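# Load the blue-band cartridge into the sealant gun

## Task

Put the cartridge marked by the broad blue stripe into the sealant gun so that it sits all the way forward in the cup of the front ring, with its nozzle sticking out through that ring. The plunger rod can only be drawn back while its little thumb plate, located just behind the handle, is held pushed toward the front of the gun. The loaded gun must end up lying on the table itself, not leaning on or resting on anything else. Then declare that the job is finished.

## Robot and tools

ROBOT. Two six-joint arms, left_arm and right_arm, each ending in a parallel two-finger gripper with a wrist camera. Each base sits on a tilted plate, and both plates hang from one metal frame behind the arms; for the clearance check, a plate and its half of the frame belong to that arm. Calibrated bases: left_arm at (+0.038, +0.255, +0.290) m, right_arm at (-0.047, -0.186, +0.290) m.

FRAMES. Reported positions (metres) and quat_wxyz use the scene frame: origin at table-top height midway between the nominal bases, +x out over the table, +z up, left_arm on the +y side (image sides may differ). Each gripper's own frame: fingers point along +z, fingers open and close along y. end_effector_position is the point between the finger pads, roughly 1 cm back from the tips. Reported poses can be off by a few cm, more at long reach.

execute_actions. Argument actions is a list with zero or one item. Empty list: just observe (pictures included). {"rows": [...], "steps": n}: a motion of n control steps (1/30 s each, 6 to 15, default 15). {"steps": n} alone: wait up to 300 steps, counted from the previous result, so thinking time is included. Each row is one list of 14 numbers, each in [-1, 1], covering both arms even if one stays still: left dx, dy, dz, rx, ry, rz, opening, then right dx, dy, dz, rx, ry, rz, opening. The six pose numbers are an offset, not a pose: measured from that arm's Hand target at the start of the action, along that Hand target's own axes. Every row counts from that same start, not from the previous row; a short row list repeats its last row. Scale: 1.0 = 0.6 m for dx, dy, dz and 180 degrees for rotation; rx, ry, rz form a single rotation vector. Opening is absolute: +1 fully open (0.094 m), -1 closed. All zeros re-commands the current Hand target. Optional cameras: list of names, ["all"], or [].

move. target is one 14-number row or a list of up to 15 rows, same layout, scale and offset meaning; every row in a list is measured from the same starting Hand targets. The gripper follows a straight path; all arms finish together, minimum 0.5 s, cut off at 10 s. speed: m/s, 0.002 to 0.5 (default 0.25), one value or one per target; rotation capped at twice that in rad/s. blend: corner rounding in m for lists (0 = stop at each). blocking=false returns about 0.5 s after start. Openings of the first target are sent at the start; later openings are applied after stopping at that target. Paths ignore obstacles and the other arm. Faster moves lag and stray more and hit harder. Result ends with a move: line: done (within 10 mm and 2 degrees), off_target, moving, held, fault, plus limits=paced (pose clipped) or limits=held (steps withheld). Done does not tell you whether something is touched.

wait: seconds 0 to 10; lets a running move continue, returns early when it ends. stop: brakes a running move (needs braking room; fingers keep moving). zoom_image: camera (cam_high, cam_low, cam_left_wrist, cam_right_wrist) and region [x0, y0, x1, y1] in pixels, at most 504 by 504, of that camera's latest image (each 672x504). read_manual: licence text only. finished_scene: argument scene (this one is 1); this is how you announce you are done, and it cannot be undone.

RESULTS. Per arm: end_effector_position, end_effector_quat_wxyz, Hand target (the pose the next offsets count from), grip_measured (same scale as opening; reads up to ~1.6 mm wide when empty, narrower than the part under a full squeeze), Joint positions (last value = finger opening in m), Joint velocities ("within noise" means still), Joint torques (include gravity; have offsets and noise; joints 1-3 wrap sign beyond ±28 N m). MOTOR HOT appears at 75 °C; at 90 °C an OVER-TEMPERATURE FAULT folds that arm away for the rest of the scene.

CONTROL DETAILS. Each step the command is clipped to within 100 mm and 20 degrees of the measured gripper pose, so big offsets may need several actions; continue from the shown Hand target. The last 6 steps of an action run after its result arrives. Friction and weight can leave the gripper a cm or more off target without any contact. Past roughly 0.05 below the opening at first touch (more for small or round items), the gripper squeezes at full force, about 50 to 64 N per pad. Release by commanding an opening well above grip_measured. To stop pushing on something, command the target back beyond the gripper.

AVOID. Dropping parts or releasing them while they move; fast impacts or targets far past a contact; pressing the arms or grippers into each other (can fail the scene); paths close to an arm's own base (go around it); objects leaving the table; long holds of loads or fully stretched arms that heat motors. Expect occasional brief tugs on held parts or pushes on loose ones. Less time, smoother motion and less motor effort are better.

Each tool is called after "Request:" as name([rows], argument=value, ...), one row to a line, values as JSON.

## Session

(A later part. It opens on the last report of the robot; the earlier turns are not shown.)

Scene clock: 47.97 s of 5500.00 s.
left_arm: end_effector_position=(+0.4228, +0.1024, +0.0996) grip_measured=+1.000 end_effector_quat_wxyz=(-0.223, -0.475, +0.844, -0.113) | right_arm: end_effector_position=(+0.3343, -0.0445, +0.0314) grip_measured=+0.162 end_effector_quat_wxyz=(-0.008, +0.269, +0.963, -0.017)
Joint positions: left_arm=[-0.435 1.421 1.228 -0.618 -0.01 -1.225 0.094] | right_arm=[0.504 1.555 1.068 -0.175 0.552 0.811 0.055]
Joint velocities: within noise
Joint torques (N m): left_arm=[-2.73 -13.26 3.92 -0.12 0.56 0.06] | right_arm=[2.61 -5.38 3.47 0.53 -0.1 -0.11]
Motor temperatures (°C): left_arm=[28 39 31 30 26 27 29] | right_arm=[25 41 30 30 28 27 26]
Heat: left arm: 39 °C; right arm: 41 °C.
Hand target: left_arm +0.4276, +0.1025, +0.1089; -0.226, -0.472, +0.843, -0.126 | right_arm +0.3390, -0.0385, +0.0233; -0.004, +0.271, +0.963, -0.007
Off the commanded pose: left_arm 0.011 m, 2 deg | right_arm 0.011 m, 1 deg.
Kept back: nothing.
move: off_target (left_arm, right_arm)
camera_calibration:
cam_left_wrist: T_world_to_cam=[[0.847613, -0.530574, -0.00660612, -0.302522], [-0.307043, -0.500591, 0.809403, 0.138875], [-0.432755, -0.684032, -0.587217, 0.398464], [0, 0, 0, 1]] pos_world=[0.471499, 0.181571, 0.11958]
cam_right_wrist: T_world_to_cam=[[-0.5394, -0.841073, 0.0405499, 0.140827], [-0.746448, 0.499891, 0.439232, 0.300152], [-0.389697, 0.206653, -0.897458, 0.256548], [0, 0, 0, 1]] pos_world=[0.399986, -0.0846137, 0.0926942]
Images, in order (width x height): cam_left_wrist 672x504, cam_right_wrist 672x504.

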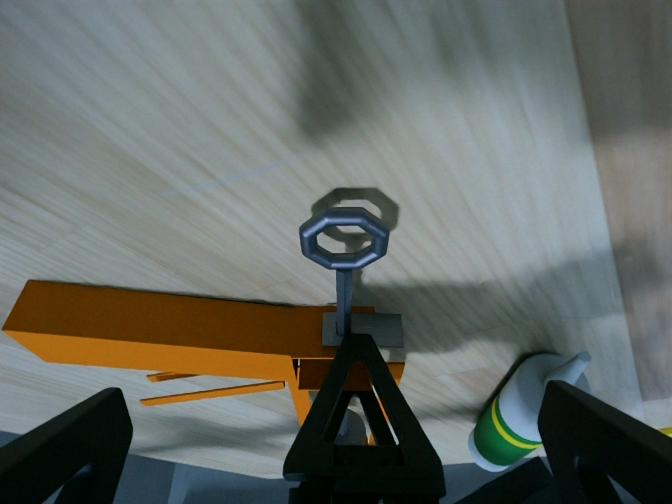

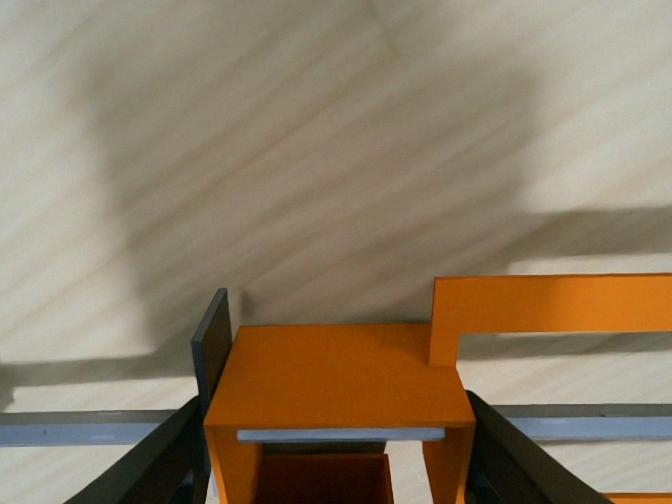

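Request:
move(target=[-0.002,-0.0015,0.133,0,-0.039,0,1,0,0,0,0,0,0,0], speed=0.12, cameras=["cam_right_wrist","cam_left_wrist","cam_high"])

Scene clock: 50.63 s of 5500.00 s.
left_arm: end_effector_position=(+0.4188, +0.0770, +0.0459) grip_measured=+1.000 end_effector_quat_wxyz=(-0.167, -0.485, +0.852, -0.104) | right_arm: end_effector_position=(+0.3340, -0.0446, +0.0314) grip_measured=+0.162 end_effector_quat_wxyz=(-0.009, +0.269, +0.963, -0.017)
Joint positions: left_arm=[-0.479 1.571 1.177 -0.345 -0.133 -1.25 0.094] | right_arm=[0.504 1.555 1.068 -0.176 0.552 0.811 0.055]
Joint velocities: within noise
Joint torques (N m): left_arm=[-5.18 -8.16 1.85 0.22 0.06 -0.06] | right_arm=[2.61 -5.39 3.48 0.53 -0.1 -0.11]
Motor temperatures (°C): left_arm=[28 39 31 30 26 27 29] | right_arm=[25 40 30 30 28 27 26]
Heat: left arm: 39 °C; right arm: 40 °C.
Hand target: left_arm +0.4082, +0.0688, +0.0393; -0.174, -0.479, +0.855, -0.097 | right_arm +0.3390, -0.0385, +0.0233; -0.004, +0.271, +0.963, -0.007
Off the commanded pose: left_arm 0.015 m, 1 deg | right_arm 0.011 m, 1 deg.
Kept back: nothing.
move: off_target (left_arm, right_arm)
camera_calibration:
cam_left_wrist: T_world_to_cam=[[0.85484, -0.518089, 0.0288518, -0.318545], [-0.366959, -0.564293, 0.739537, 0.201538], [-0.366865, -0.642773, -0.672497, 0.321018], [0, 0, 0, 1]] pos_world=[0.464031, 0.155034, 0.0760299]
cam_right_wrist: T_world_to_cam=[[-0.538694, -0.841478, 0.0415131, 0.14029], [-0.746272, 0.499453, 0.440028, 0.299843], [-0.391008, 0.206061, -0.897024, 0.256847], [0, 0, 0, 1]] pos_world=[0.399767, -0.0846325, 0.0926342]
Images, in order (width x height): cam_high 672x504, cam_left_wrist 672x504, cam_right_wrist 672x504.

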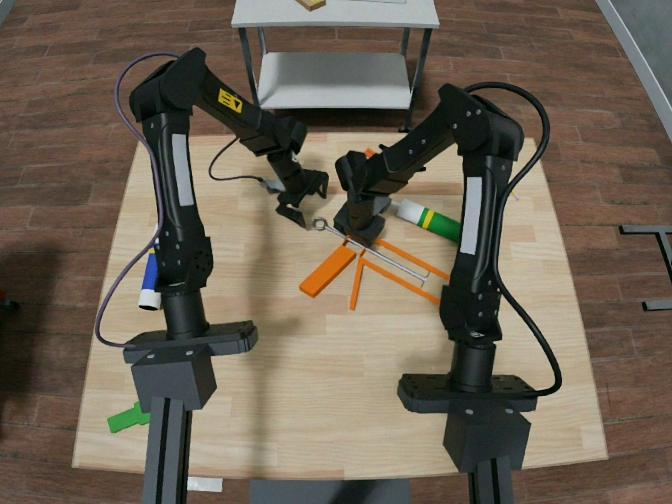

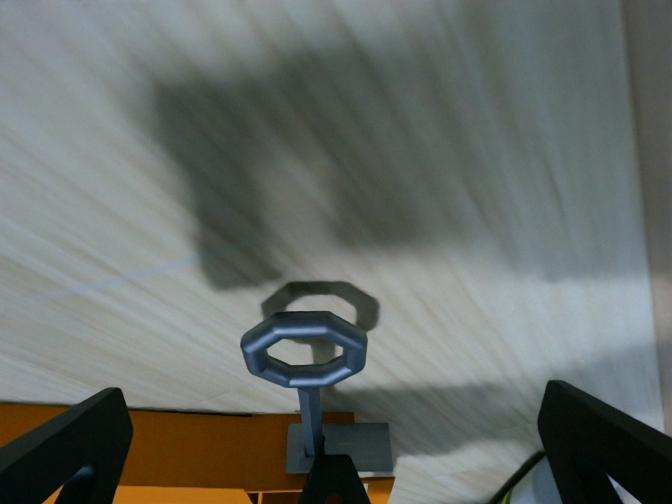

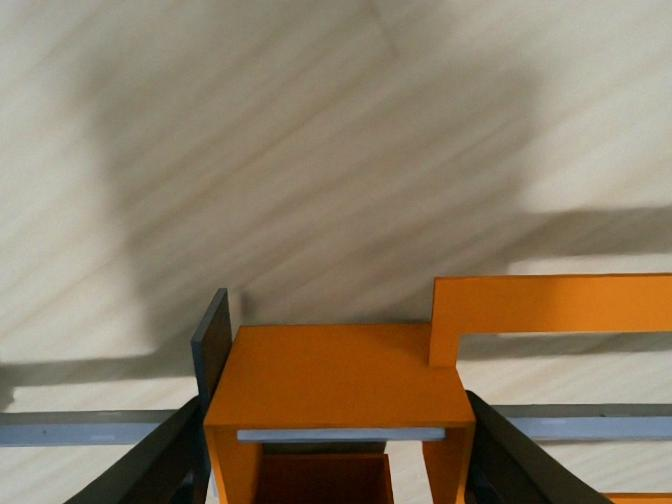

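Request:
move(target=[-0.009,0.009,0.049,0,0,0,1,0,0,0,0,0,0,0], speed=0.08, cameras=["cam_left_wrist"])

Scene clock: 52.17 s of 5500.00 s.
left_arm: end_effector_position=(+0.4096, +0.0694, +0.0201) grip_measured=+1.000 end_effector_quat_wxyz=(-0.165, -0.486, +0.852, -0.100) | right_arm: end_effector_position=(+0.3340, -0.0446, +0.0314) grip_measured=+0.162 end_effector_quat_wxyz=(-0.009, +0.269, +0.963, -0.017)
Joint positions: left_arm=[-0.47 1.655 1.177 -0.263 -0.133 -1.247 0.094] | right_arm=[0.504 1.555 1.068 -0.176 0.552 0.811 0.055]
Joint velocities: within noise
Joint torques (N m): left_arm=[-3.62 -8.01 1.83 0.24 0.32 0.05] | right_arm=[2.62 -5.39 3.45 0.53 -0.1 -0.11]
Motor temperatures (°C): left_arm=[28 39 31 30 26 27 29] | right_arm=[25 40 30 30 28 27 26]
Heat: left arm: 39 °C; right arm: 40 °C.
Hand target: left_arm +0.4001, +0.0661, +0.0101; -0.174, -0.479, +0.855, -0.097 | right_arm +0.3390, -0.0385, +0.0233; -0.004, +0.271, +0.963, -0.007
Off the commanded pose: left_arm 0.014 m, 1 deg | right_arm 0.011 m, 1 deg.
Kept back: nothing.
move: off_target (left_arm, right_arm)
camera_calibration:
cam_left_wrist: T_world_to_cam=[[0.855721, -0.516898, 0.0236088, -0.314247], [-0.365103, -0.570835, 0.735423, 0.212727], [-0.366662, -0.637937, -0.677197, 0.295048], [0, 0, 0, 1]] pos_world=[0.454758, 0.14722, 0.0507806]
Images, in order (width x height): cam_left_wrist 672x504.

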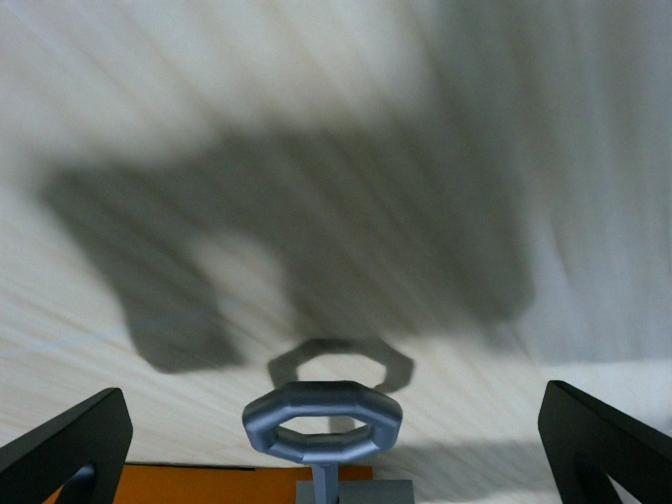

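Request:
move(target=[0,0,0,0,0,0,-0.3,0,0,0,0,0,0,0], speed=0.08, cameras=["cam_left_wrist", "cam_right_wrist"])

Scene clock: 53.10 s of 5500.00 s.
left_arm: end_effector_position=(+0.4066, +0.0698, +0.0214) grip_measured=-0.296 end_effector_quat_wxyz=(-0.171, -0.481, +0.854, -0.099) | right_arm: end_effector_position=(+0.3346, -0.0448, +0.0315) grip_measured=+0.162 end_effector_quat_wxyz=(-0.008, +0.271, +0.963, -0.018)
Joint positions: left_arm=[-0.469 1.652 1.176 -0.276 -0.127 -1.239 0.033] | right_arm=[0.504 1.555 1.069 -0.176 0.553 0.814 0.055]
Joint velocities: within noise
Joint torques (N m): left_arm=[-3.66 -7.73 1.94 0.37 0.24 0.06] | right_arm=[2.61 -5.38 3.38 0.53 -0.11 -0.11]
Motor temperatures (°C): left_arm=[28 38 31 30 26 27 29] | right_arm=[25 40 30 30 28 27 26]
Heat: left arm: 38 °C; right arm: 40 °C.
Hand target: left_arm +0.4001, +0.0661, +0.0101; -0.174, -0.479, +0.855, -0.097 | right_arm +0.3389, -0.0385, +0.0233; -0.004, +0.271, +0.963, -0.007
Off the commanded pose: left_arm 0.014 m, 0 deg | right_arm 0.011 m, 1 deg.
Kept back: nothing.
move: off_target (left_arm, right_arm)
camera_calibration:
cam_left_wrist: T_world_to_cam=[[0.84971, -0.526942, 0.0180154, -0.308177], [-0.364777, -0.562855, 0.741709, 0.210049], [-0.380698, -0.636809, -0.67048, 0.300579], [0, 0, 0, 1]] pos_world=[0.452912, 0.147247, 0.0512891]
cam_right_wrist: T_world_to_cam=[[-0.541776, -0.839481, 0.0418378, 0.14156], [-0.745107, 0.502713, 0.438286, 0.300147], [-0.388966, 0.206279, -0.897861, 0.256548], [0, 0, 0, 1]] pos_world=[0.400124, -0.0849715, 0.0928717]
Images, in order (width x height): cam_left_wrist 672x504, cam_right_wrist 672x504.

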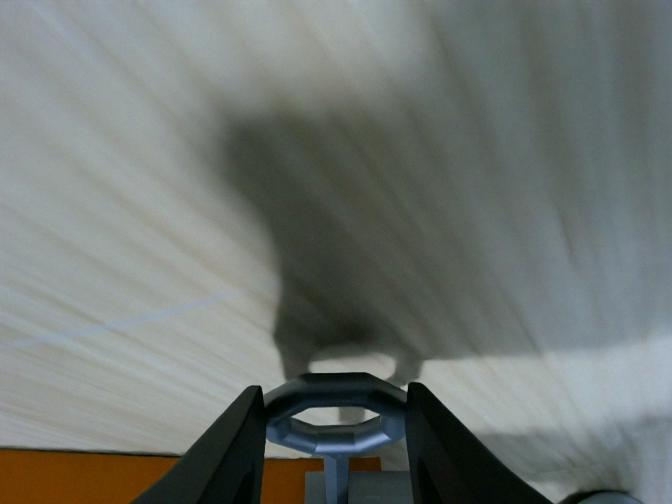

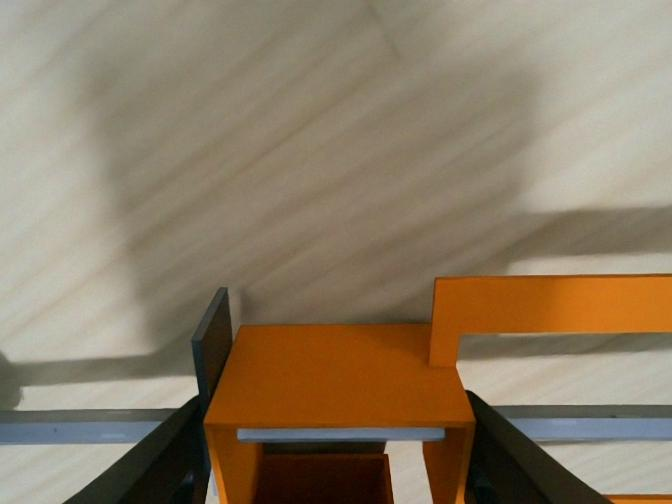

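Request:
move(target=[-0.0607,0.0,-0.0367,0,0,0,-0.55,0,0,0,0,0,0,0], speed=0.06)

Scene clock: 54.33 s of 5500.00 s.
left_arm: end_effector_position=(+0.4174, +0.0984, +0.0113) grip_measured=-0.548 end_effector_quat_wxyz=(-0.172, -0.477, +0.857, -0.094) | right_arm: end_effector_position=(+0.3345, -0.0445, +0.0315) grip_measured=+0.162 end_effector_quat_wxyz=(-0.009, +0.271, +0.963, -0.017)
Joint positions: left_arm=[-0.38 1.651 1.212 -0.318 -0.069 -1.171 0.021] | right_arm=[0.504 1.555 1.069 -0.176 0.552 0.814 0.055]
Joint velocities: within noise
Joint torques (N m): left_arm=[-2.78 -13.08 2.86 -0.08 0.34 0.06] | right_arm=[2.62 -5.39 3.37 0.53 -0.11 -0.11]
Motor temperatures (°C): left_arm=[28 38 31 30 26 27 29] | right_arm=[25 40 30 30 28 27 26]
Heat: left arm: 38 °C; right arm: 40 °C.
Hand target: left_arm +0.4221, +0.1020, +0.0162; -0.174, -0.479, +0.855, -0.097 | right_arm +0.3389, -0.0385, +0.0233; -0.004, +0.271, +0.963, -0.007
Off the commanded pose: left_arm 0.008 m, 1 deg | right_arm 0.011 m, 1 deg.
Kept back: nothing.
move: off_target (right_arm)
camera_calibration:
cam_left_wrist: T_world_to_cam=[[0.843909, -0.536385, 0.0104122, -0.298678], [-0.367234, -0.563413, 0.740071, 0.238752], [-0.391097, -0.628377, -0.672448, 0.319632], [0, 0, 0, 1]] pos_world=[0.464742, 0.175158, 0.0413523]
cam_right_wrist: T_world_to_cam=[[-0.541801, -0.839516, 0.0408138, 0.141782], [-0.744906, 0.5021, 0.439329, 0.299836], [-0.389316, 0.207626, -0.897398, 0.256623], [0, 0, 0, 1]] pos_world=[0.400075, -0.0848017, 0.0927799]

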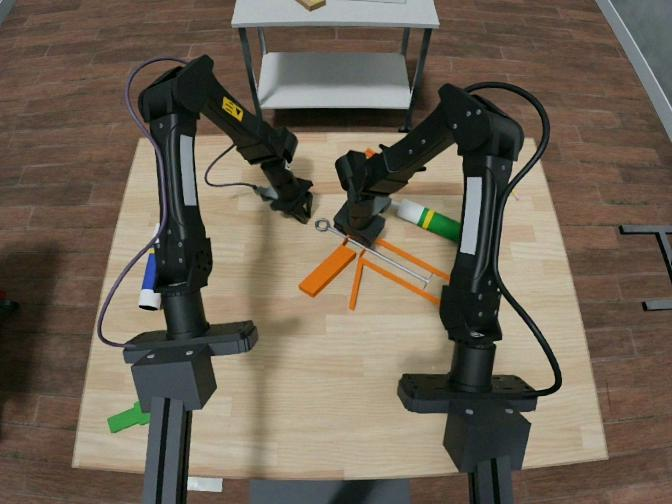

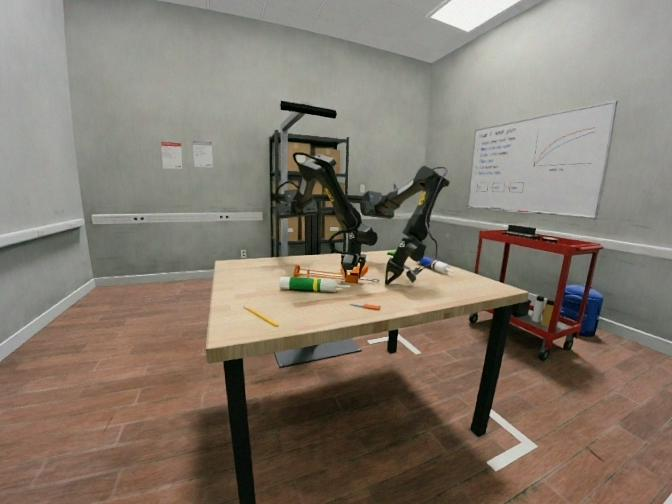

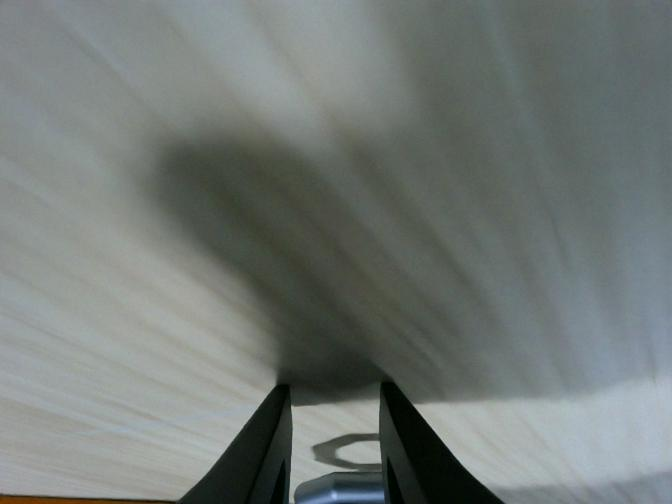

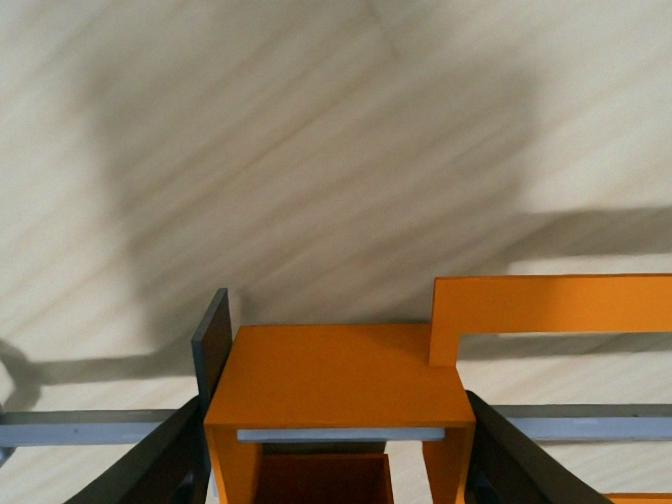

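Request:
move([
  [0.0078,0.0,-0.0184,0,0,0,1,0,0,0,0,0,0,0],
  [0.1063,0.0028,0.0487,0,0,0,1,0,0,0,0,0,0,0],
], speed=0.08, cameras=["cam_left_wrist", "cam_right_wrist"])

Scene clock: 57.00 s of 5500.00 s.
left_arm: end_effector_position=(+0.3954, +0.0508, +0.0206) grip_measured=+0.998 end_effector_quat_wxyz=(-0.168, -0.482, +0.854, -0.104) | right_arm: end_effector_position=(+0.3345, -0.0445, +0.0315) grip_measured=+0.162 end_effector_quat_wxyz=(-0.009, +0.271, +0.963, -0.017)
Joint positions: left_arm=[-0.518 1.677 1.144 -0.213 -0.159 -1.271 0.094] | right_arm=[0.504 1.555 1.069 -0.176 0.552 0.814 0.055]
Joint velocities: within noise
Joint torques (N m): left_arm=[-5.7 -7.69 1.37 0.26 0.05 -0.07] | right_arm=[2.62 -5.39 3.38 0.53 -0.1 -0.11]
Motor temperatures (°C): left_arm=[28 39 31 30 26 27 29] | right_arm=[25 39 30 30 28 27 26]
Heat: left arm: 39 °C; right arm: 39 °C.
Hand target: left_arm +0.3841, +0.0431, +0.0142; -0.174, -0.479, +0.855, -0.097 | right_arm +0.3389, -0.0385, +0.0233; -0.004, +0.271, +0.963, -0.007
Off the commanded pose: left_arm 0.015 m, 1 deg | right_arm 0.011 m, 1 deg.
Kept back: nothing.
move: off_target (left_arm, right_arm)
camera_calibration:
cam_left_wrist: T_world_to_cam=[[0.851853, -0.522954, 0.0294125, -0.310018], [-0.36935, -0.55993, 0.74166, 0.197572], [-0.371385, -0.642649, -0.670131, 0.280289], [0, 0, 0, 1]] pos_world=[0.441158, 0.128629, 0.0504175]
cam_right_wrist: T_world_to_cam=[[-0.541801, -0.839516, 0.0408138, 0.141782], [-0.744906, 0.5021, 0.439329, 0.299836], [-0.389316, 0.207626, -0.897398, 0.256623], [0, 0, 0, 1]] pos_world=[0.400075, -0.0848017, 0.0927799]
Images, in order (width x height): cam_left_wrist 672x504, cam_right_wrist 672x504.

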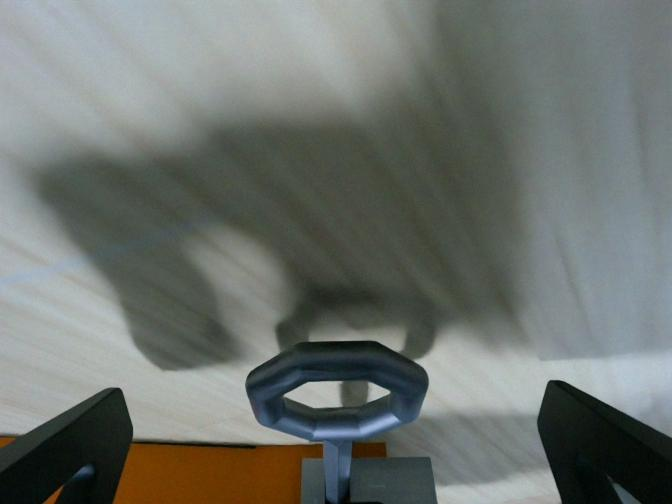

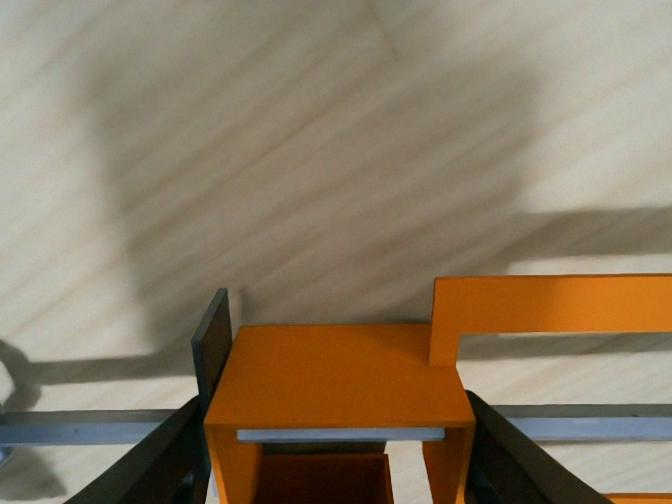

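Request:
move(target=[0.0277,0.0,0.0138,0,0,0,1,0,0,0,0,0,0,0], speed=0.08, cameras=["cam_left_wrist"])

Scene clock: 58.13 s of 5500.00 s.
left_arm: end_effector_position=(+0.3871, +0.0357, +0.0189) grip_measured=+0.998 end_effector_quat_wxyz=(-0.167, -0.482, +0.854, -0.104) | right_arm: end_effector_position=(+0.3345, -0.0445, +0.0315) grip_measured=+0.162 end_effector_quat_wxyz=(-0.009, +0.271, +0.963, -0.017)
Joint positions: left_arm=[-0.557 1.708 1.138 -0.18 -0.188 -1.297 0.094] | right_arm=[0.504 1.555 1.069 -0.176 0.552 0.814 0.055]
Joint velocities: left_arm=[0.002 -0.007 0.002 0.037 0.022 -0.154 0] | right_arm=[within noise]
Joint torques (N m): left_arm=[-6.22 -7.36 1.17 0.26 0.05 -0.07] | right_arm=[2.61 -5.39 3.38 0.53 -0.1 -0.11]
Motor temperatures (°C): left_arm=[28 38 30 30 26 27 29] | right_arm=[25 39 30 30 28 27 26]
Heat: left arm: 38 °C; right arm: 39 °C.
Hand target: left_arm +0.3744, +0.0273, +0.0131; -0.174, -0.479, +0.855, -0.097 | right_arm +0.3389, -0.0385, +0.0233; -0.004, +0.271, +0.963, -0.007
Off the commanded pose: left_arm 0.016 m, 1 deg | right_arm 0.011 m, 1 deg.
Kept back: nothing.
move: off_target (left_arm, right_arm)
camera_calibration:
cam_left_wrist: T_world_to_cam=[[0.851788, -0.523019, 0.0301394, -0.310721], [-0.37028, -0.560343, 0.740883, 0.187728], [-0.370608, -0.642235, -0.670957, 0.266057], [0, 0, 0, 1]] pos_world=[0.432783, 0.11355, 0.0487937]
Images, in order (width x height): cam_left_wrist 672x504.

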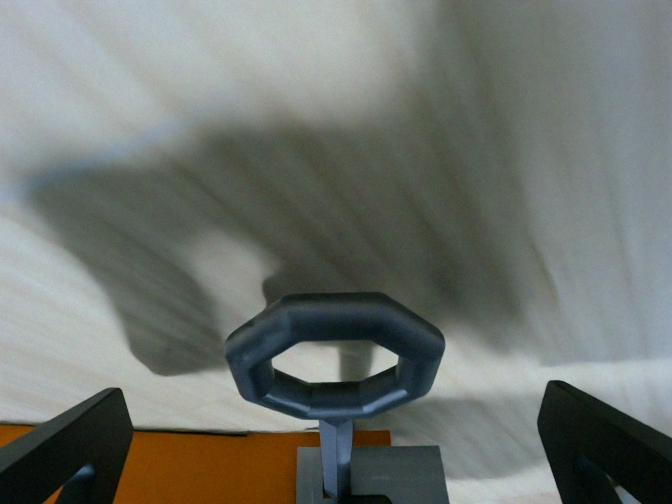

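Request:
move(target=[0,0.0,0,0,0,0,-0.95,0,0,0,0,0,0,0], speed=0.08, cameras=["cam_left_wrist","cam_right_wrist"])

Scene clock: 59.07 s of 5500.00 s.
left_arm: end_effector_position=(+0.3843, +0.0324, +0.0207) grip_measured=-0.863 end_effector_quat_wxyz=(-0.171, -0.480, +0.854, -0.106) | right_arm: end_effector_position=(+0.3351, -0.0441, +0.0316) grip_measured=+0.162 end_effector_quat_wxyz=(-0.008, +0.271, +0.962, -0.016)
Joint positions: left_arm=[-0.565 1.709 1.135 -0.181 -0.187 -1.3 0.006] | right_arm=[0.504 1.555 1.07 -0.175 0.55 0.814 0.055]
Joint velocities: within noise
Joint torques (N m): left_arm=[-5.53 -7.34 1.44 0.31 0.03 -0.07] | right_arm=[2.62 -5.39 3.34 0.53 -0.11 -0.11]
Motor temperatures (°C): left_arm=[28 38 30 30 26 27 29] | right_arm=[25 39 30 30 28 27 26]
Heat: left arm: 38 °C; right arm: 39 °C.
Hand target: left_arm +0.3744, +0.0273, +0.0131; -0.174, -0.479, +0.855, -0.097 | right_arm +0.3390, -0.0385, +0.0233; -0.004, +0.271, +0.963, -0.007
Off the commanded pose: left_arm 0.013 m, 1 deg | right_arm 0.011 m, 1 deg.
Kept back: nothing.
move: off_target (left_arm, right_arm)
camera_calibration:
cam_left_wrist: T_world_to_cam=[[0.849731, -0.526374, 0.0298067, -0.309231], [-0.369107, -0.553581, 0.746531, 0.1827], [-0.376454, -0.645352, -0.664683, 0.266303], [0, 0, 0, 1]] pos_world=[0.430449, 0.110227, 0.049833]
cam_right_wrist: T_world_to_cam=[[-0.542877, -0.838937, 0.038342, 0.142912], [-0.744966, 0.50214, 0.439183, 0.30009], [-0.3877, 0.209859, -0.897579, 0.256372], [0, 0, 0, 1]] pos_world=[0.400536, -0.084595, 0.0928397]
Images, in order (width x height): cam_left_wrist 672x504, cam_right_wrist 672x504.

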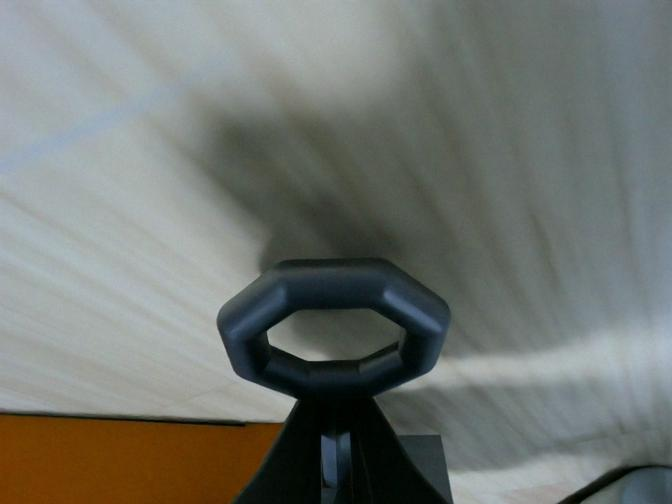

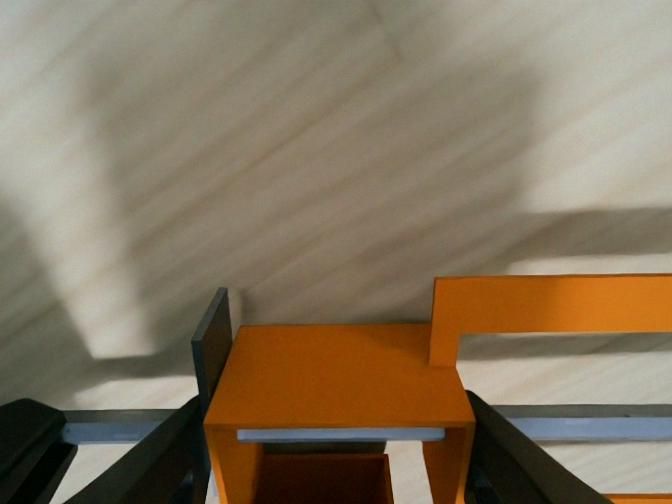

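Request:
move(target=[-0.1,-0.008,-0.049,0,0,0,-0.95,0,0,0,0,0,0,0], speed=0.06, cameras=["cam_left_wrist","cam_right_wrist","cam_high"])

Scene clock: 61.33 s of 5500.00 s.
left_arm: end_effector_position=(+0.4023, +0.0622, +0.0191) grip_measured=-0.863 end_effector_quat_wxyz=(-0.198, -0.476, +0.849, -0.115) | right_arm: end_effector_position=(+0.3352, -0.0444, +0.0316) grip_measured=+0.162 end_effector_quat_wxyz=(-0.008, +0.271, +0.962, -0.017)
Joint positions: left_arm=[-0.455 1.676 1.196 -0.293 -0.056 -1.228 0.006] | right_arm=[0.504 1.555 1.07 -0.175 0.552 0.814 0.055]
Joint velocities: within noise
Joint torques (N m): left_arm=[-2 -13.05 2.67 0.02 -0.1 0.11] | right_arm=[2.62 -5.38 3.34 0.53 -0.11 -0.11]
Motor temperatures (°C): left_arm=[28 38 30 30 26 27 29] | right_arm=[25 39 30 30 28 27 27]
Heat: left arm: 38 °C; right arm: 39 °C.
Hand target: left_arm +0.4133, +0.0817, +0.0167; -0.174, -0.479, +0.855, -0.097 | right_arm +0.3390, -0.0385, +0.0233; -0.004, +0.271, +0.963, -0.007
Off the commanded pose: left_arm 0.023 m, 3 deg | right_arm 0.011 m, 1 deg.
Kept back: nothing.
move: off_target (left_arm, right_arm)
camera_calibration:
cam_left_wrist: T_world_to_cam=[[0.848673, -0.528534, 0.0201502, -0.308059], [-0.34202, -0.519328, 0.783148, 0.193324], [-0.403456, -0.671528, -0.621509, 0.302893], [0, 0, 0, 1]] pos_world=[0.449766, 0.140981, 0.0430573]
cam_right_wrist: T_world_to_cam=[[-0.542853, -0.838905, 0.0393661, 0.14269], [-0.745165, 0.502754, 0.438141, 0.300401], [-0.38735, 0.208512, -0.898044, 0.256297], [0, 0, 0, 1]] pos_world=[0.400585, -0.084765, 0.0929313]
Images, in order (width x height): cam_high 672x504, cam_left_wrist 672x504, cam_right_wrist 672x504.

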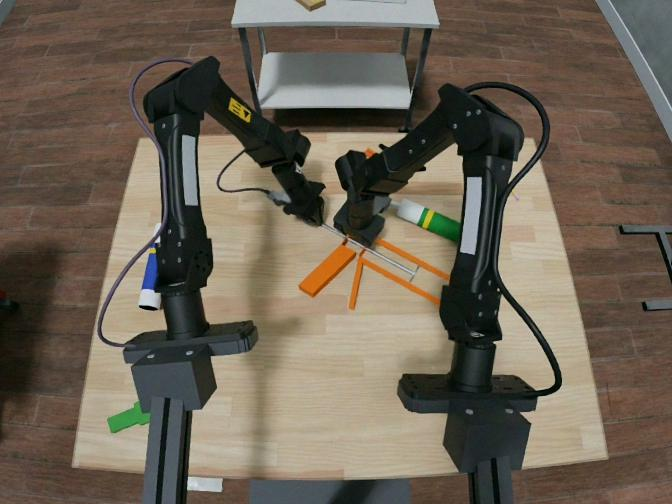

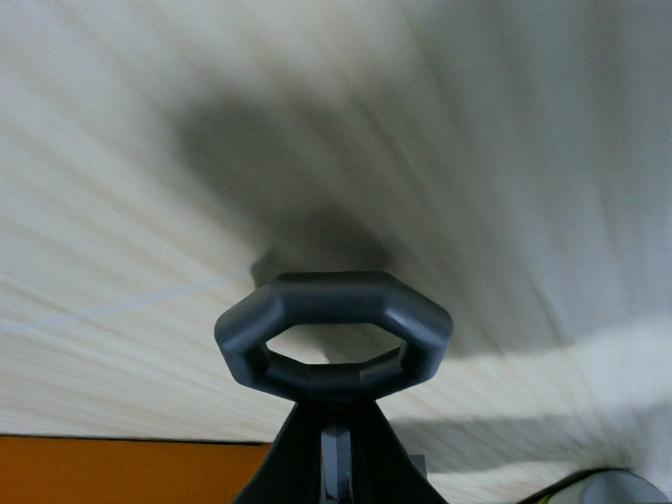

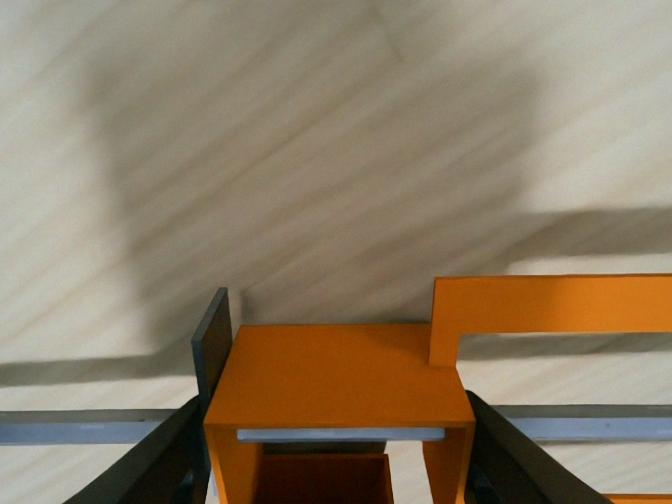

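Request:
move(target=[-0.184,0.001,-0.078,0,0,0,-0.95,0,0,0,0,0,0,0], speed=0.1, cameras=["cam_left_wrist","cam_right_wrist","cam_high"])

Request:
zoom_image(camera="cam_high", region=[290, 170, 490, 320])

Scene clock: 63.40 s of 5500.00 s.
left_arm: end_effector_position=(+0.4498, +0.1507, +0.0209) grip_measured=-0.863 end_effector_quat_wxyz=(-0.226, -0.475, +0.841, -0.124) | right_arm: end_effector_position=(+0.3383, -0.0385, +0.0340) grip_measured=+0.162 end_effector_quat_wxyz=(-0.006, +0.263, +0.965, -0.009)
Joint positions: left_arm=[-0.18 1.647 1.402 -0.576 0.186 -1.038 0.006] | right_arm=[0.515 1.555 1.078 -0.175 0.549 0.799 0.055]
Joint velocities: within noise
Joint torques (N m): left_arm=[1.17 -14.74 6.6 -0.04 -0.46 0.22] | right_arm=[1.76 -5.41 2.7 0.55 -0.11 -0.09]
Motor temperatures (°C): left_arm=[28 38 31 30 26 27 29] | right_arm=[25 39 30 30 28 27 27]
Heat: left arm: 38 °C; right arm: 39 °C.
Hand target: left_arm +0.4753, +0.1842, +0.0166; -0.174, -0.479, +0.855, -0.097 | right_arm +0.3389, -0.0385, +0.0233; -0.004, +0.271, +0.963, -0.007
Off the commanded pose: left_arm 0.042 m, 7 deg | right_arm 0.011 m, 1 deg.
Kept back: nothing.
move: off_target (left_arm, right_arm)
camera_calibration:
cam_left_wrist: T_world_to_cam=[[0.850864, -0.52532, 0.00829206, -0.302833], [-0.307456, -0.485066, 0.818646, 0.232618], [-0.426029, -0.699106, -0.574238, 0.395948], [0, 0, 0, 1]] pos_world=[0.497875, 0.230561, 0.0394476]
cam_right_wrist: T_world_to_cam=[[-0.528938, -0.848346, 0.0231126, 0.144659], [-0.756453, 0.483639, 0.44031, 0.301693], [-0.384713, 0.215413, -0.897548, 0.257824], [0, 0, 0, 1]] pos_world=[0.40392, -0.078728, 0.0952275]
Images, in order (width x height): cam_high 672x504, cam_left_wrist 672x504, cam_right_wrist 672x504.

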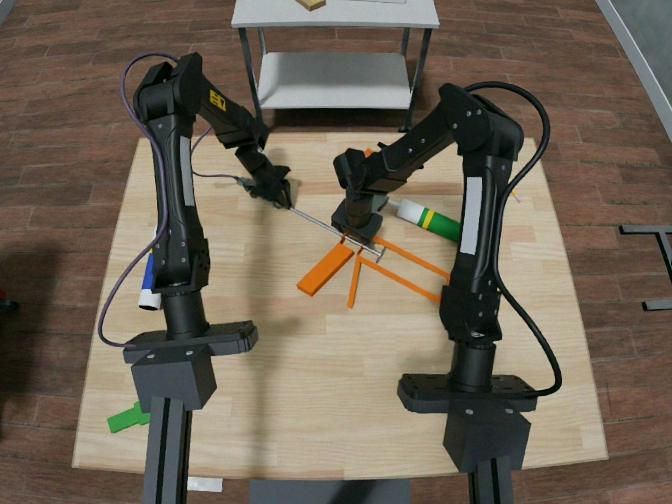

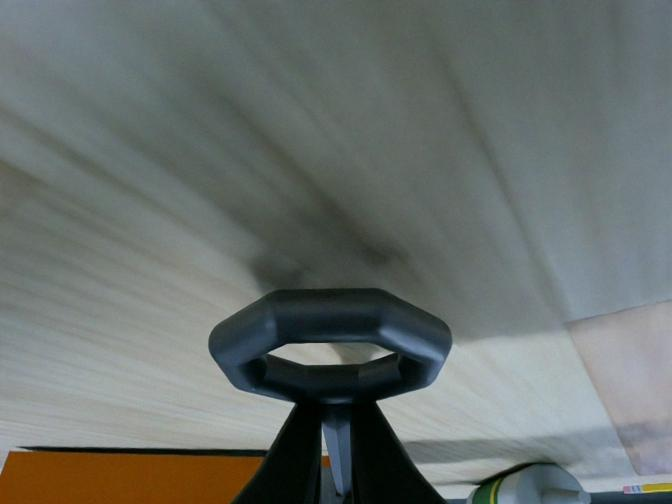

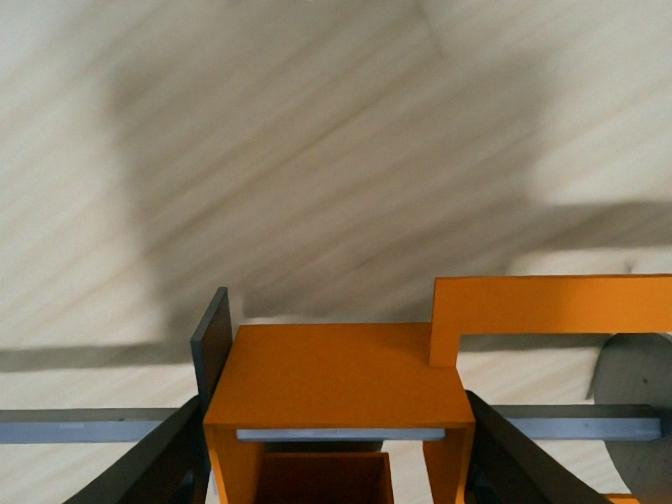

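Scaled by 2.520 from the camera's 672x504 image, which has a finer 960x720 frame.

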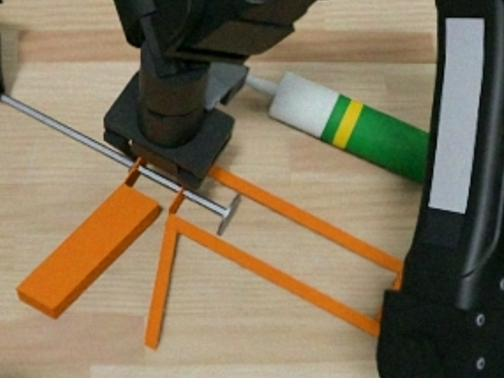

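Request:
move(target=[0.067,0.007,0.0207,0,0.038,0,-0.95,0,0,0,0,0,0,0], speed=0.1, cameras=[])

Request:
move([
  [0,0,0,0,0,0,-0.95,0,0,0,0,0,0,0.6],
  [0,0,0,0,0,0,-0.95,0,0,-0.075,0,0,0,0.6],
], speed=0.1, cameras=["cam_left_wrist","cam_right_wrist","cam_high"])

Scene clock: 65.03 s of 5500.00 s.
left_arm: end_effector_position=(+0.4489, +0.1443, +0.0233) grip_measured=-0.863 end_effector_quat_wxyz=(-0.232, -0.471, +0.840, -0.133) | right_arm: end_effector_position=(+0.3383, -0.0385, +0.0340) grip_measured=+0.162 end_effector_quat_wxyz=(-0.006, +0.263, +0.965, -0.009)
Joint positions: left_arm=[-0.189 1.647 1.4 -0.576 0.203 -1.035 0.006] | right_arm=[0.515 1.555 1.078 -0.175 0.549 0.799 0.055]
Joint velocities: within noise
Joint torques (N m): left_arm=[-1.65 -13.19 2.76 -0.02 0.14 0] | right_arm=[1.76 -5.42 2.7 0.55 -0.11 -0.09]
Motor temperatures (°C): left_arm=[28 39 31 30 26 27 29] | right_arm=[25 39 30 30 28 27 27]
Heat: left arm: 39 °C; right arm: 39 °C.
Hand target: left_arm +0.4499, +0.1508, +0.0209; -0.225, -0.473, +0.843, -0.126 | right_arm +0.3389, -0.0385, +0.0233; -0.004, +0.271, +0.963, -0.007
Off the commanded pose: left_arm 0.007 m, 1 deg | right_arm 0.011 m, 1 deg.
Kept back: nothing.
move: off_target (right_arm)
No camera images: "cameras" was empty.

Scene clock: 66.73 s of 5500.00 s.
left_arm: end_effector_position=(+0.4495, +0.1465, +0.0222) grip_measured=-0.863 end_effector_quat_wxyz=(-0.229, -0.473, +0.841, -0.130) | right_arm: end_effector_position=(+0.3340, -0.0370, +0.0546) grip_measured=+0.599 end_effector_quat_wxyz=(-0.015, +0.264, +0.965, -0.007)
Joint positions: left_arm=[-0.186 1.647 1.4 -0.572 0.195 -1.036 0.006] | right_arm=[0.551 1.495 1.065 -0.25 0.565 0.834 0.075]
Joint velocities: within noise
Joint torques (N m): left_arm=[-1.8 -13.2 2.81 -0.03 0.15 0] | right_arm=[4.92 -10.17 2.24 -0.1 0.22 0.08]
Motor temperatures (°C): left_arm=[28 39 31 30 26 26 29] | right_arm=[26 39 30 30 28 27 27]
Heat: left arm: 39 °C; right arm: 39 °C.
Hand target: left_arm +0.4499, +0.1508, +0.0209; -0.225, -0.473, +0.843, -0.126 | right_arm +0.3394, -0.0382, +0.0682; -0.004, +0.271, +0.963, -0.007
Off the commanded pose: left_arm 0.005 m, 1 deg | right_arm 0.015 m, 2 deg.
Kept back: nothing.
move: off_target (right_arm)
camera_calibration:
cam_left_wrist: T_world_to_cam=[[0.849879, -0.526694, 0.0172636, -0.304338], [-0.309645, -0.472602, 0.825086, 0.228443], [-0.42641, -0.70657, -0.564743, 0.394626], [0, 0, 0, 1]] pos_world=[0.497659, 0.2265, 0.039631]
cam_right_wrist: T_world_to_cam=[[-0.529646, -0.847853, 0.0249082, 0.143353], [-0.748892, 0.481211, 0.455628, 0.285275], [-0.398292, 0.222668, -0.889822, 0.27869], [0, 0, 0, 1]] pos_world=[0.400566, -0.0777908, 0.114434]
Images, in order (width x height): cam_high 672x504, cam_left_wrist 672x504, cam_right_wrist 672x504.

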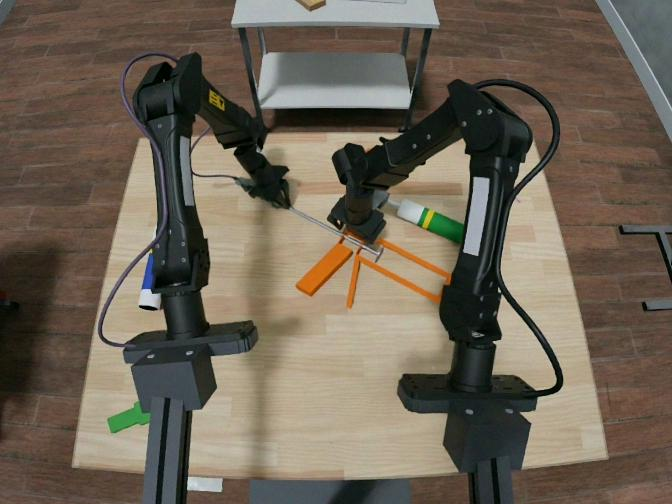

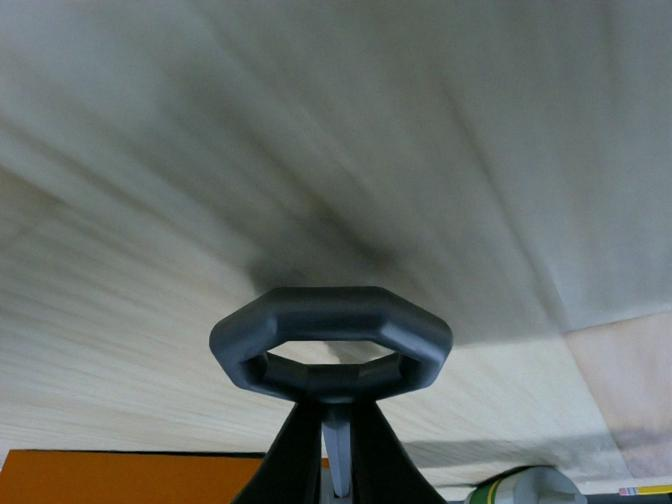

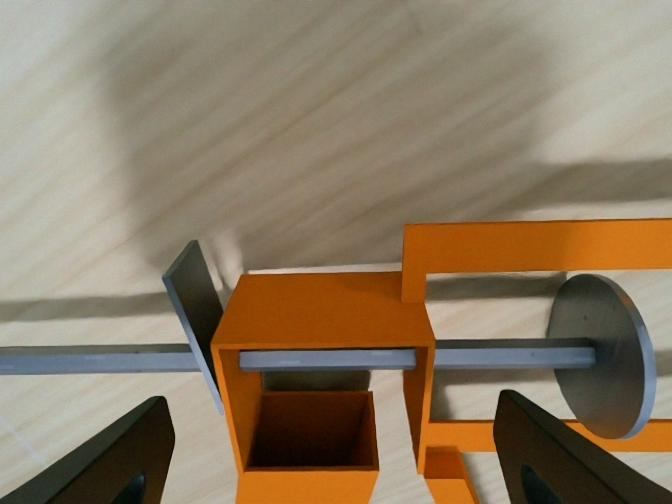

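Request:
move(target=[0,0,0,0,0,0,-0.95,0.0108,0.05,0.018,0,0,0,-0.08], speed=0.1, cameras=["cam_right_wrist"])

Scene clock: 68.80 s of 5500.00 s.
left_arm: end_effector_position=(+0.4495, +0.1465, +0.0222) grip_measured=-0.863 end_effector_quat_wxyz=(-0.229, -0.473, +0.841, -0.130) | right_arm: end_effector_position=(+0.3520, -0.0158, +0.0568) grip_measured=-0.079 end_effector_quat_wxyz=(-0.002, +0.273, +0.962, +0.001)
Joint positions: left_arm=[-0.186 1.647 1.4 -0.572 0.195 -1.036 0.006] | right_arm=[0.596 1.547 1.153 -0.268 0.601 0.868 0.043]
Joint velocities: within noise
Joint torques (N m): left_arm=[-1.8 -13.19 2.81 -0.03 0.15 0] | right_arm=[5.46 -5.89 4.33 -0.07 0.21 0.09]
Motor temperatures (°C): left_arm=[28 40 31 30 26 26 29] | right_arm=[26 39 30 30 28 27 27]
Heat: left arm: 40 °C; right arm: 39 °C.
Hand target: left_arm +0.4499, +0.1508, +0.0209; -0.225, -0.473, +0.843, -0.126 | right_arm +0.3494, -0.0092, +0.0570; -0.004, +0.271, +0.963, -0.007
Off the commanded pose: left_arm 0.005 m, 1 deg | right_arm 0.007 m, 1 deg.
Kept back: nothing.
move: done
camera_calibration:
cam_right_wrist: T_world_to_cam=[[-0.547118, -0.837052, 0.0024873, 0.178452], [-0.751802, 0.492699, 0.438226, 0.289721], [-0.368043, 0.237891, -0.898861, 0.273266], [0, 0, 0, 1]] pos_world=[0.416021, -0.0583791, 0.118221]
Images, in order (width x height): cam_right_wrist 672x504.

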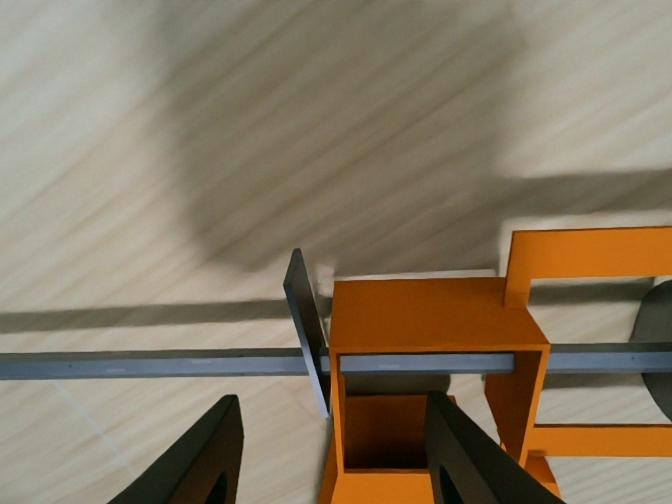

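Request:
move(target=[0,0,0,0,0,0,-0.95,0.017,0.005,0.02,0,0,0,-0.08], speed=0.1, cameras=["cam_right_wrist"])

Scene clock: 69.80 s of 5500.00 s.
left_arm: end_effector_position=(+0.4495, +0.1465, +0.0222) grip_measured=-0.863 end_effector_quat_wxyz=(-0.229, -0.473, +0.841, -0.130) | right_arm: end_effector_position=(+0.3378, -0.0124, +0.0450) grip_measured=-0.079 end_effector_quat_wxyz=(-0.017, +0.263, +0.965, -0.011)
Joint positions: left_arm=[-0.186 1.647 1.4 -0.572 0.195 -1.036 0.006] | right_arm=[0.596 1.592 1.153 -0.268 0.604 0.872 0.043]
Joint velocities: within noise
Joint torques (N m): left_arm=[-1.8 -13.19 2.81 -0.03 0.15 0] | right_arm=[5.85 -5.91 3.63 0.36 0.22 0.09]
Motor temperatures (°C): left_arm=[28 40 31 30 26 26 29] | right_arm=[26 39 30 30 28 27 27]
Heat: left arm: 40 °C; right arm: 39 °C.
Hand target: left_arm +0.4499, +0.1508, +0.0209; -0.225, -0.473, +0.843, -0.126 | right_arm +0.3421, -0.0015, +0.0450; -0.004, +0.271, +0.963, -0.007
Off the commanded pose: left_arm 0.005 m, 1 deg | right_arm 0.012 m, 2 deg.
Kept back: nothing.
move: off_target (right_arm)
camera_calibration:
cam_right_wrist: T_world_to_cam=[[-0.528771, -0.848122, 0.0330223, 0.165829], [-0.746749, 0.483358, 0.45687, 0.27984], [-0.403443, 0.21692, -0.88892, 0.267806], [0, 0, 0, 1]] pos_world=[0.4047, -0.0527118, 0.104731]
Images, in order (width x height): cam_right_wrist 672x504.

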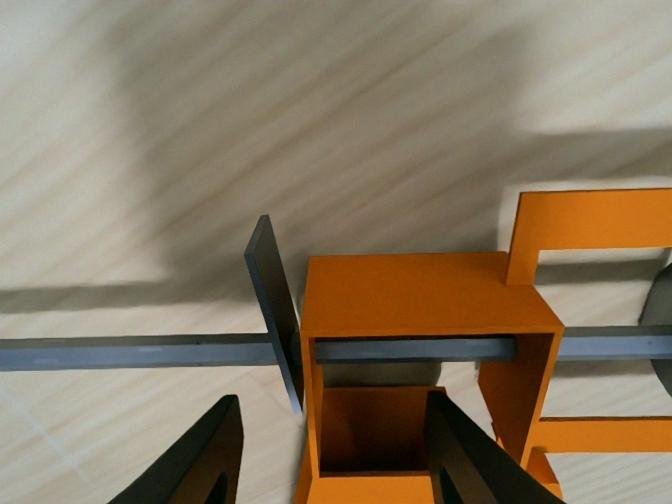

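Request:
move(target=[0,0,0,0,0,0,-0.95,-0.003,0.0133,0.027,0,0,0,-0.08], speed=0.1, cameras=["cam_right_wrist"])

Scene clock: 70.77 s of 5500.00 s.
left_arm: end_effector_position=(+0.4495, +0.1465, +0.0222) grip_measured=-0.863 end_effector_quat_wxyz=(-0.229, -0.473, +0.841, -0.130) | right_arm: end_effector_position=(+0.3406, -0.0023, +0.0324) grip_measured=-0.079 end_effector_quat_wxyz=(-0.016, +0.268, +0.963, -0.011)
Joint positions: left_arm=[-0.186 1.647 1.4 -0.572 0.195 -1.036 0.006] | right_arm=[0.596 1.655 1.198 -0.252 0.604 0.883 0.043]
Joint velocities: within noise
Joint torques (N m): left_arm=[-1.8 -13.19 2.81 -0.03 0.15 0] | right_arm=[4.51 -5.94 4.01 0.41 0.08 -0.05]
Motor temperatures (°C): left_arm=[28 40 31 30 26 26 29] | right_arm=[26 39 30 30 28 27 27]
Heat: left arm: 40 °C; right arm: 39 °C.
Hand target: left_arm +0.4499, +0.1508, +0.0209; -0.225, -0.473, +0.843, -0.126 | right_arm +0.3476, +0.0042, +0.0287; -0.004, +0.271, +0.963, -0.007
Off the commanded pose: left_arm 0.005 m, 1 deg | right_arm 0.010 m, 2 deg.
Kept back: nothing.
move: done
camera_calibration:
cam_right_wrist: T_world_to_cam=[[-0.538082, -0.842246, 0.0329982, 0.179423], [-0.741615, 0.491671, 0.456362, 0.281114], [-0.400594, 0.221088, -0.889182, 0.254623], [0, 0, 0, 1]] pos_world=[0.407023, -0.0433919, 0.0921952]
Images, in order (width x height): cam_right_wrist 672x504.

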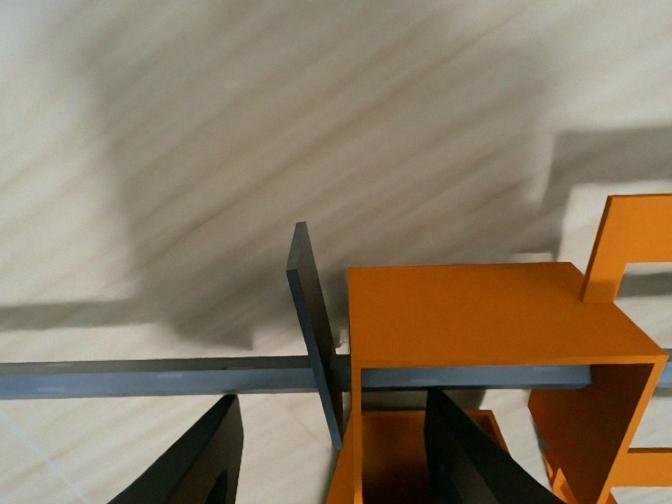

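Request:
move(target=[0,0,0,0,0,0,-0.95,0,0,0.003,0,0,0,-0.95], speed=0.1, cameras=["cam_right_wrist"])

Scene clock: 71.70 s of 5500.00 s.
left_arm: end_effector_position=(+0.4509, +0.1477, +0.0213) grip_measured=-0.863 end_effector_quat_wxyz=(-0.225, -0.474, +0.841, -0.130) | right_arm: end_effector_position=(+0.3404, -0.0032, +0.0323) grip_measured=-0.889 end_effector_quat_wxyz=(-0.016, +0.261, +0.965, -0.013)
Joint positions: left_arm=[-0.185 1.647 1.4 -0.566 0.192 -1.036 0.006] | right_arm=[0.596 1.655 1.198 -0.253 0.608 0.868 0.005]
Joint velocities: within noise
Joint torques (N m): left_arm=[-1.95 -13.2 2.82 -0.09 0.18 0] | right_arm=[4.27 -5.65 4.1 0.48 0.06 -0.03]
Motor temperatures (°C): left_arm=[28 40 31 30 26 26 29] | right_arm=[26 39 30 30 28 27 27]
Heat: left arm: 40 °C; right arm: 39 °C.
Hand target: left_arm +0.4499, +0.1508, +0.0209; -0.225, -0.473, +0.843, -0.126 | right_arm +0.3477, +0.0042, +0.0269; -0.004, +0.271, +0.963, -0.007
Off the commanded pose: left_arm 0.003 m, 1 deg | right_arm 0.012 m, 2 deg.
Kept back: nothing.
move: off_target (right_arm)
camera_calibration:
cam_right_wrist: T_world_to_cam=[[-0.524021, -0.850914, 0.0366919, 0.173682], [-0.749605, 0.481227, 0.454436, 0.284196], [-0.404343, 0.21063, -0.890023, 0.255937], [0, 0, 0, 1]] pos_world=[0.407534, -0.0428826, 0.0922684]
Images, in order (width x height): cam_right_wrist 672x504.

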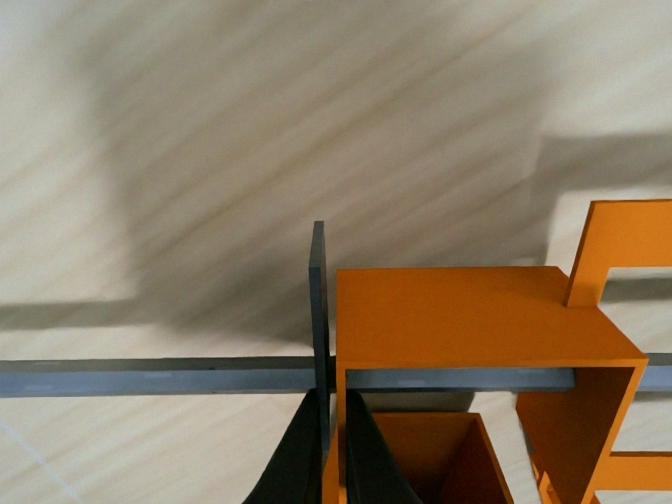

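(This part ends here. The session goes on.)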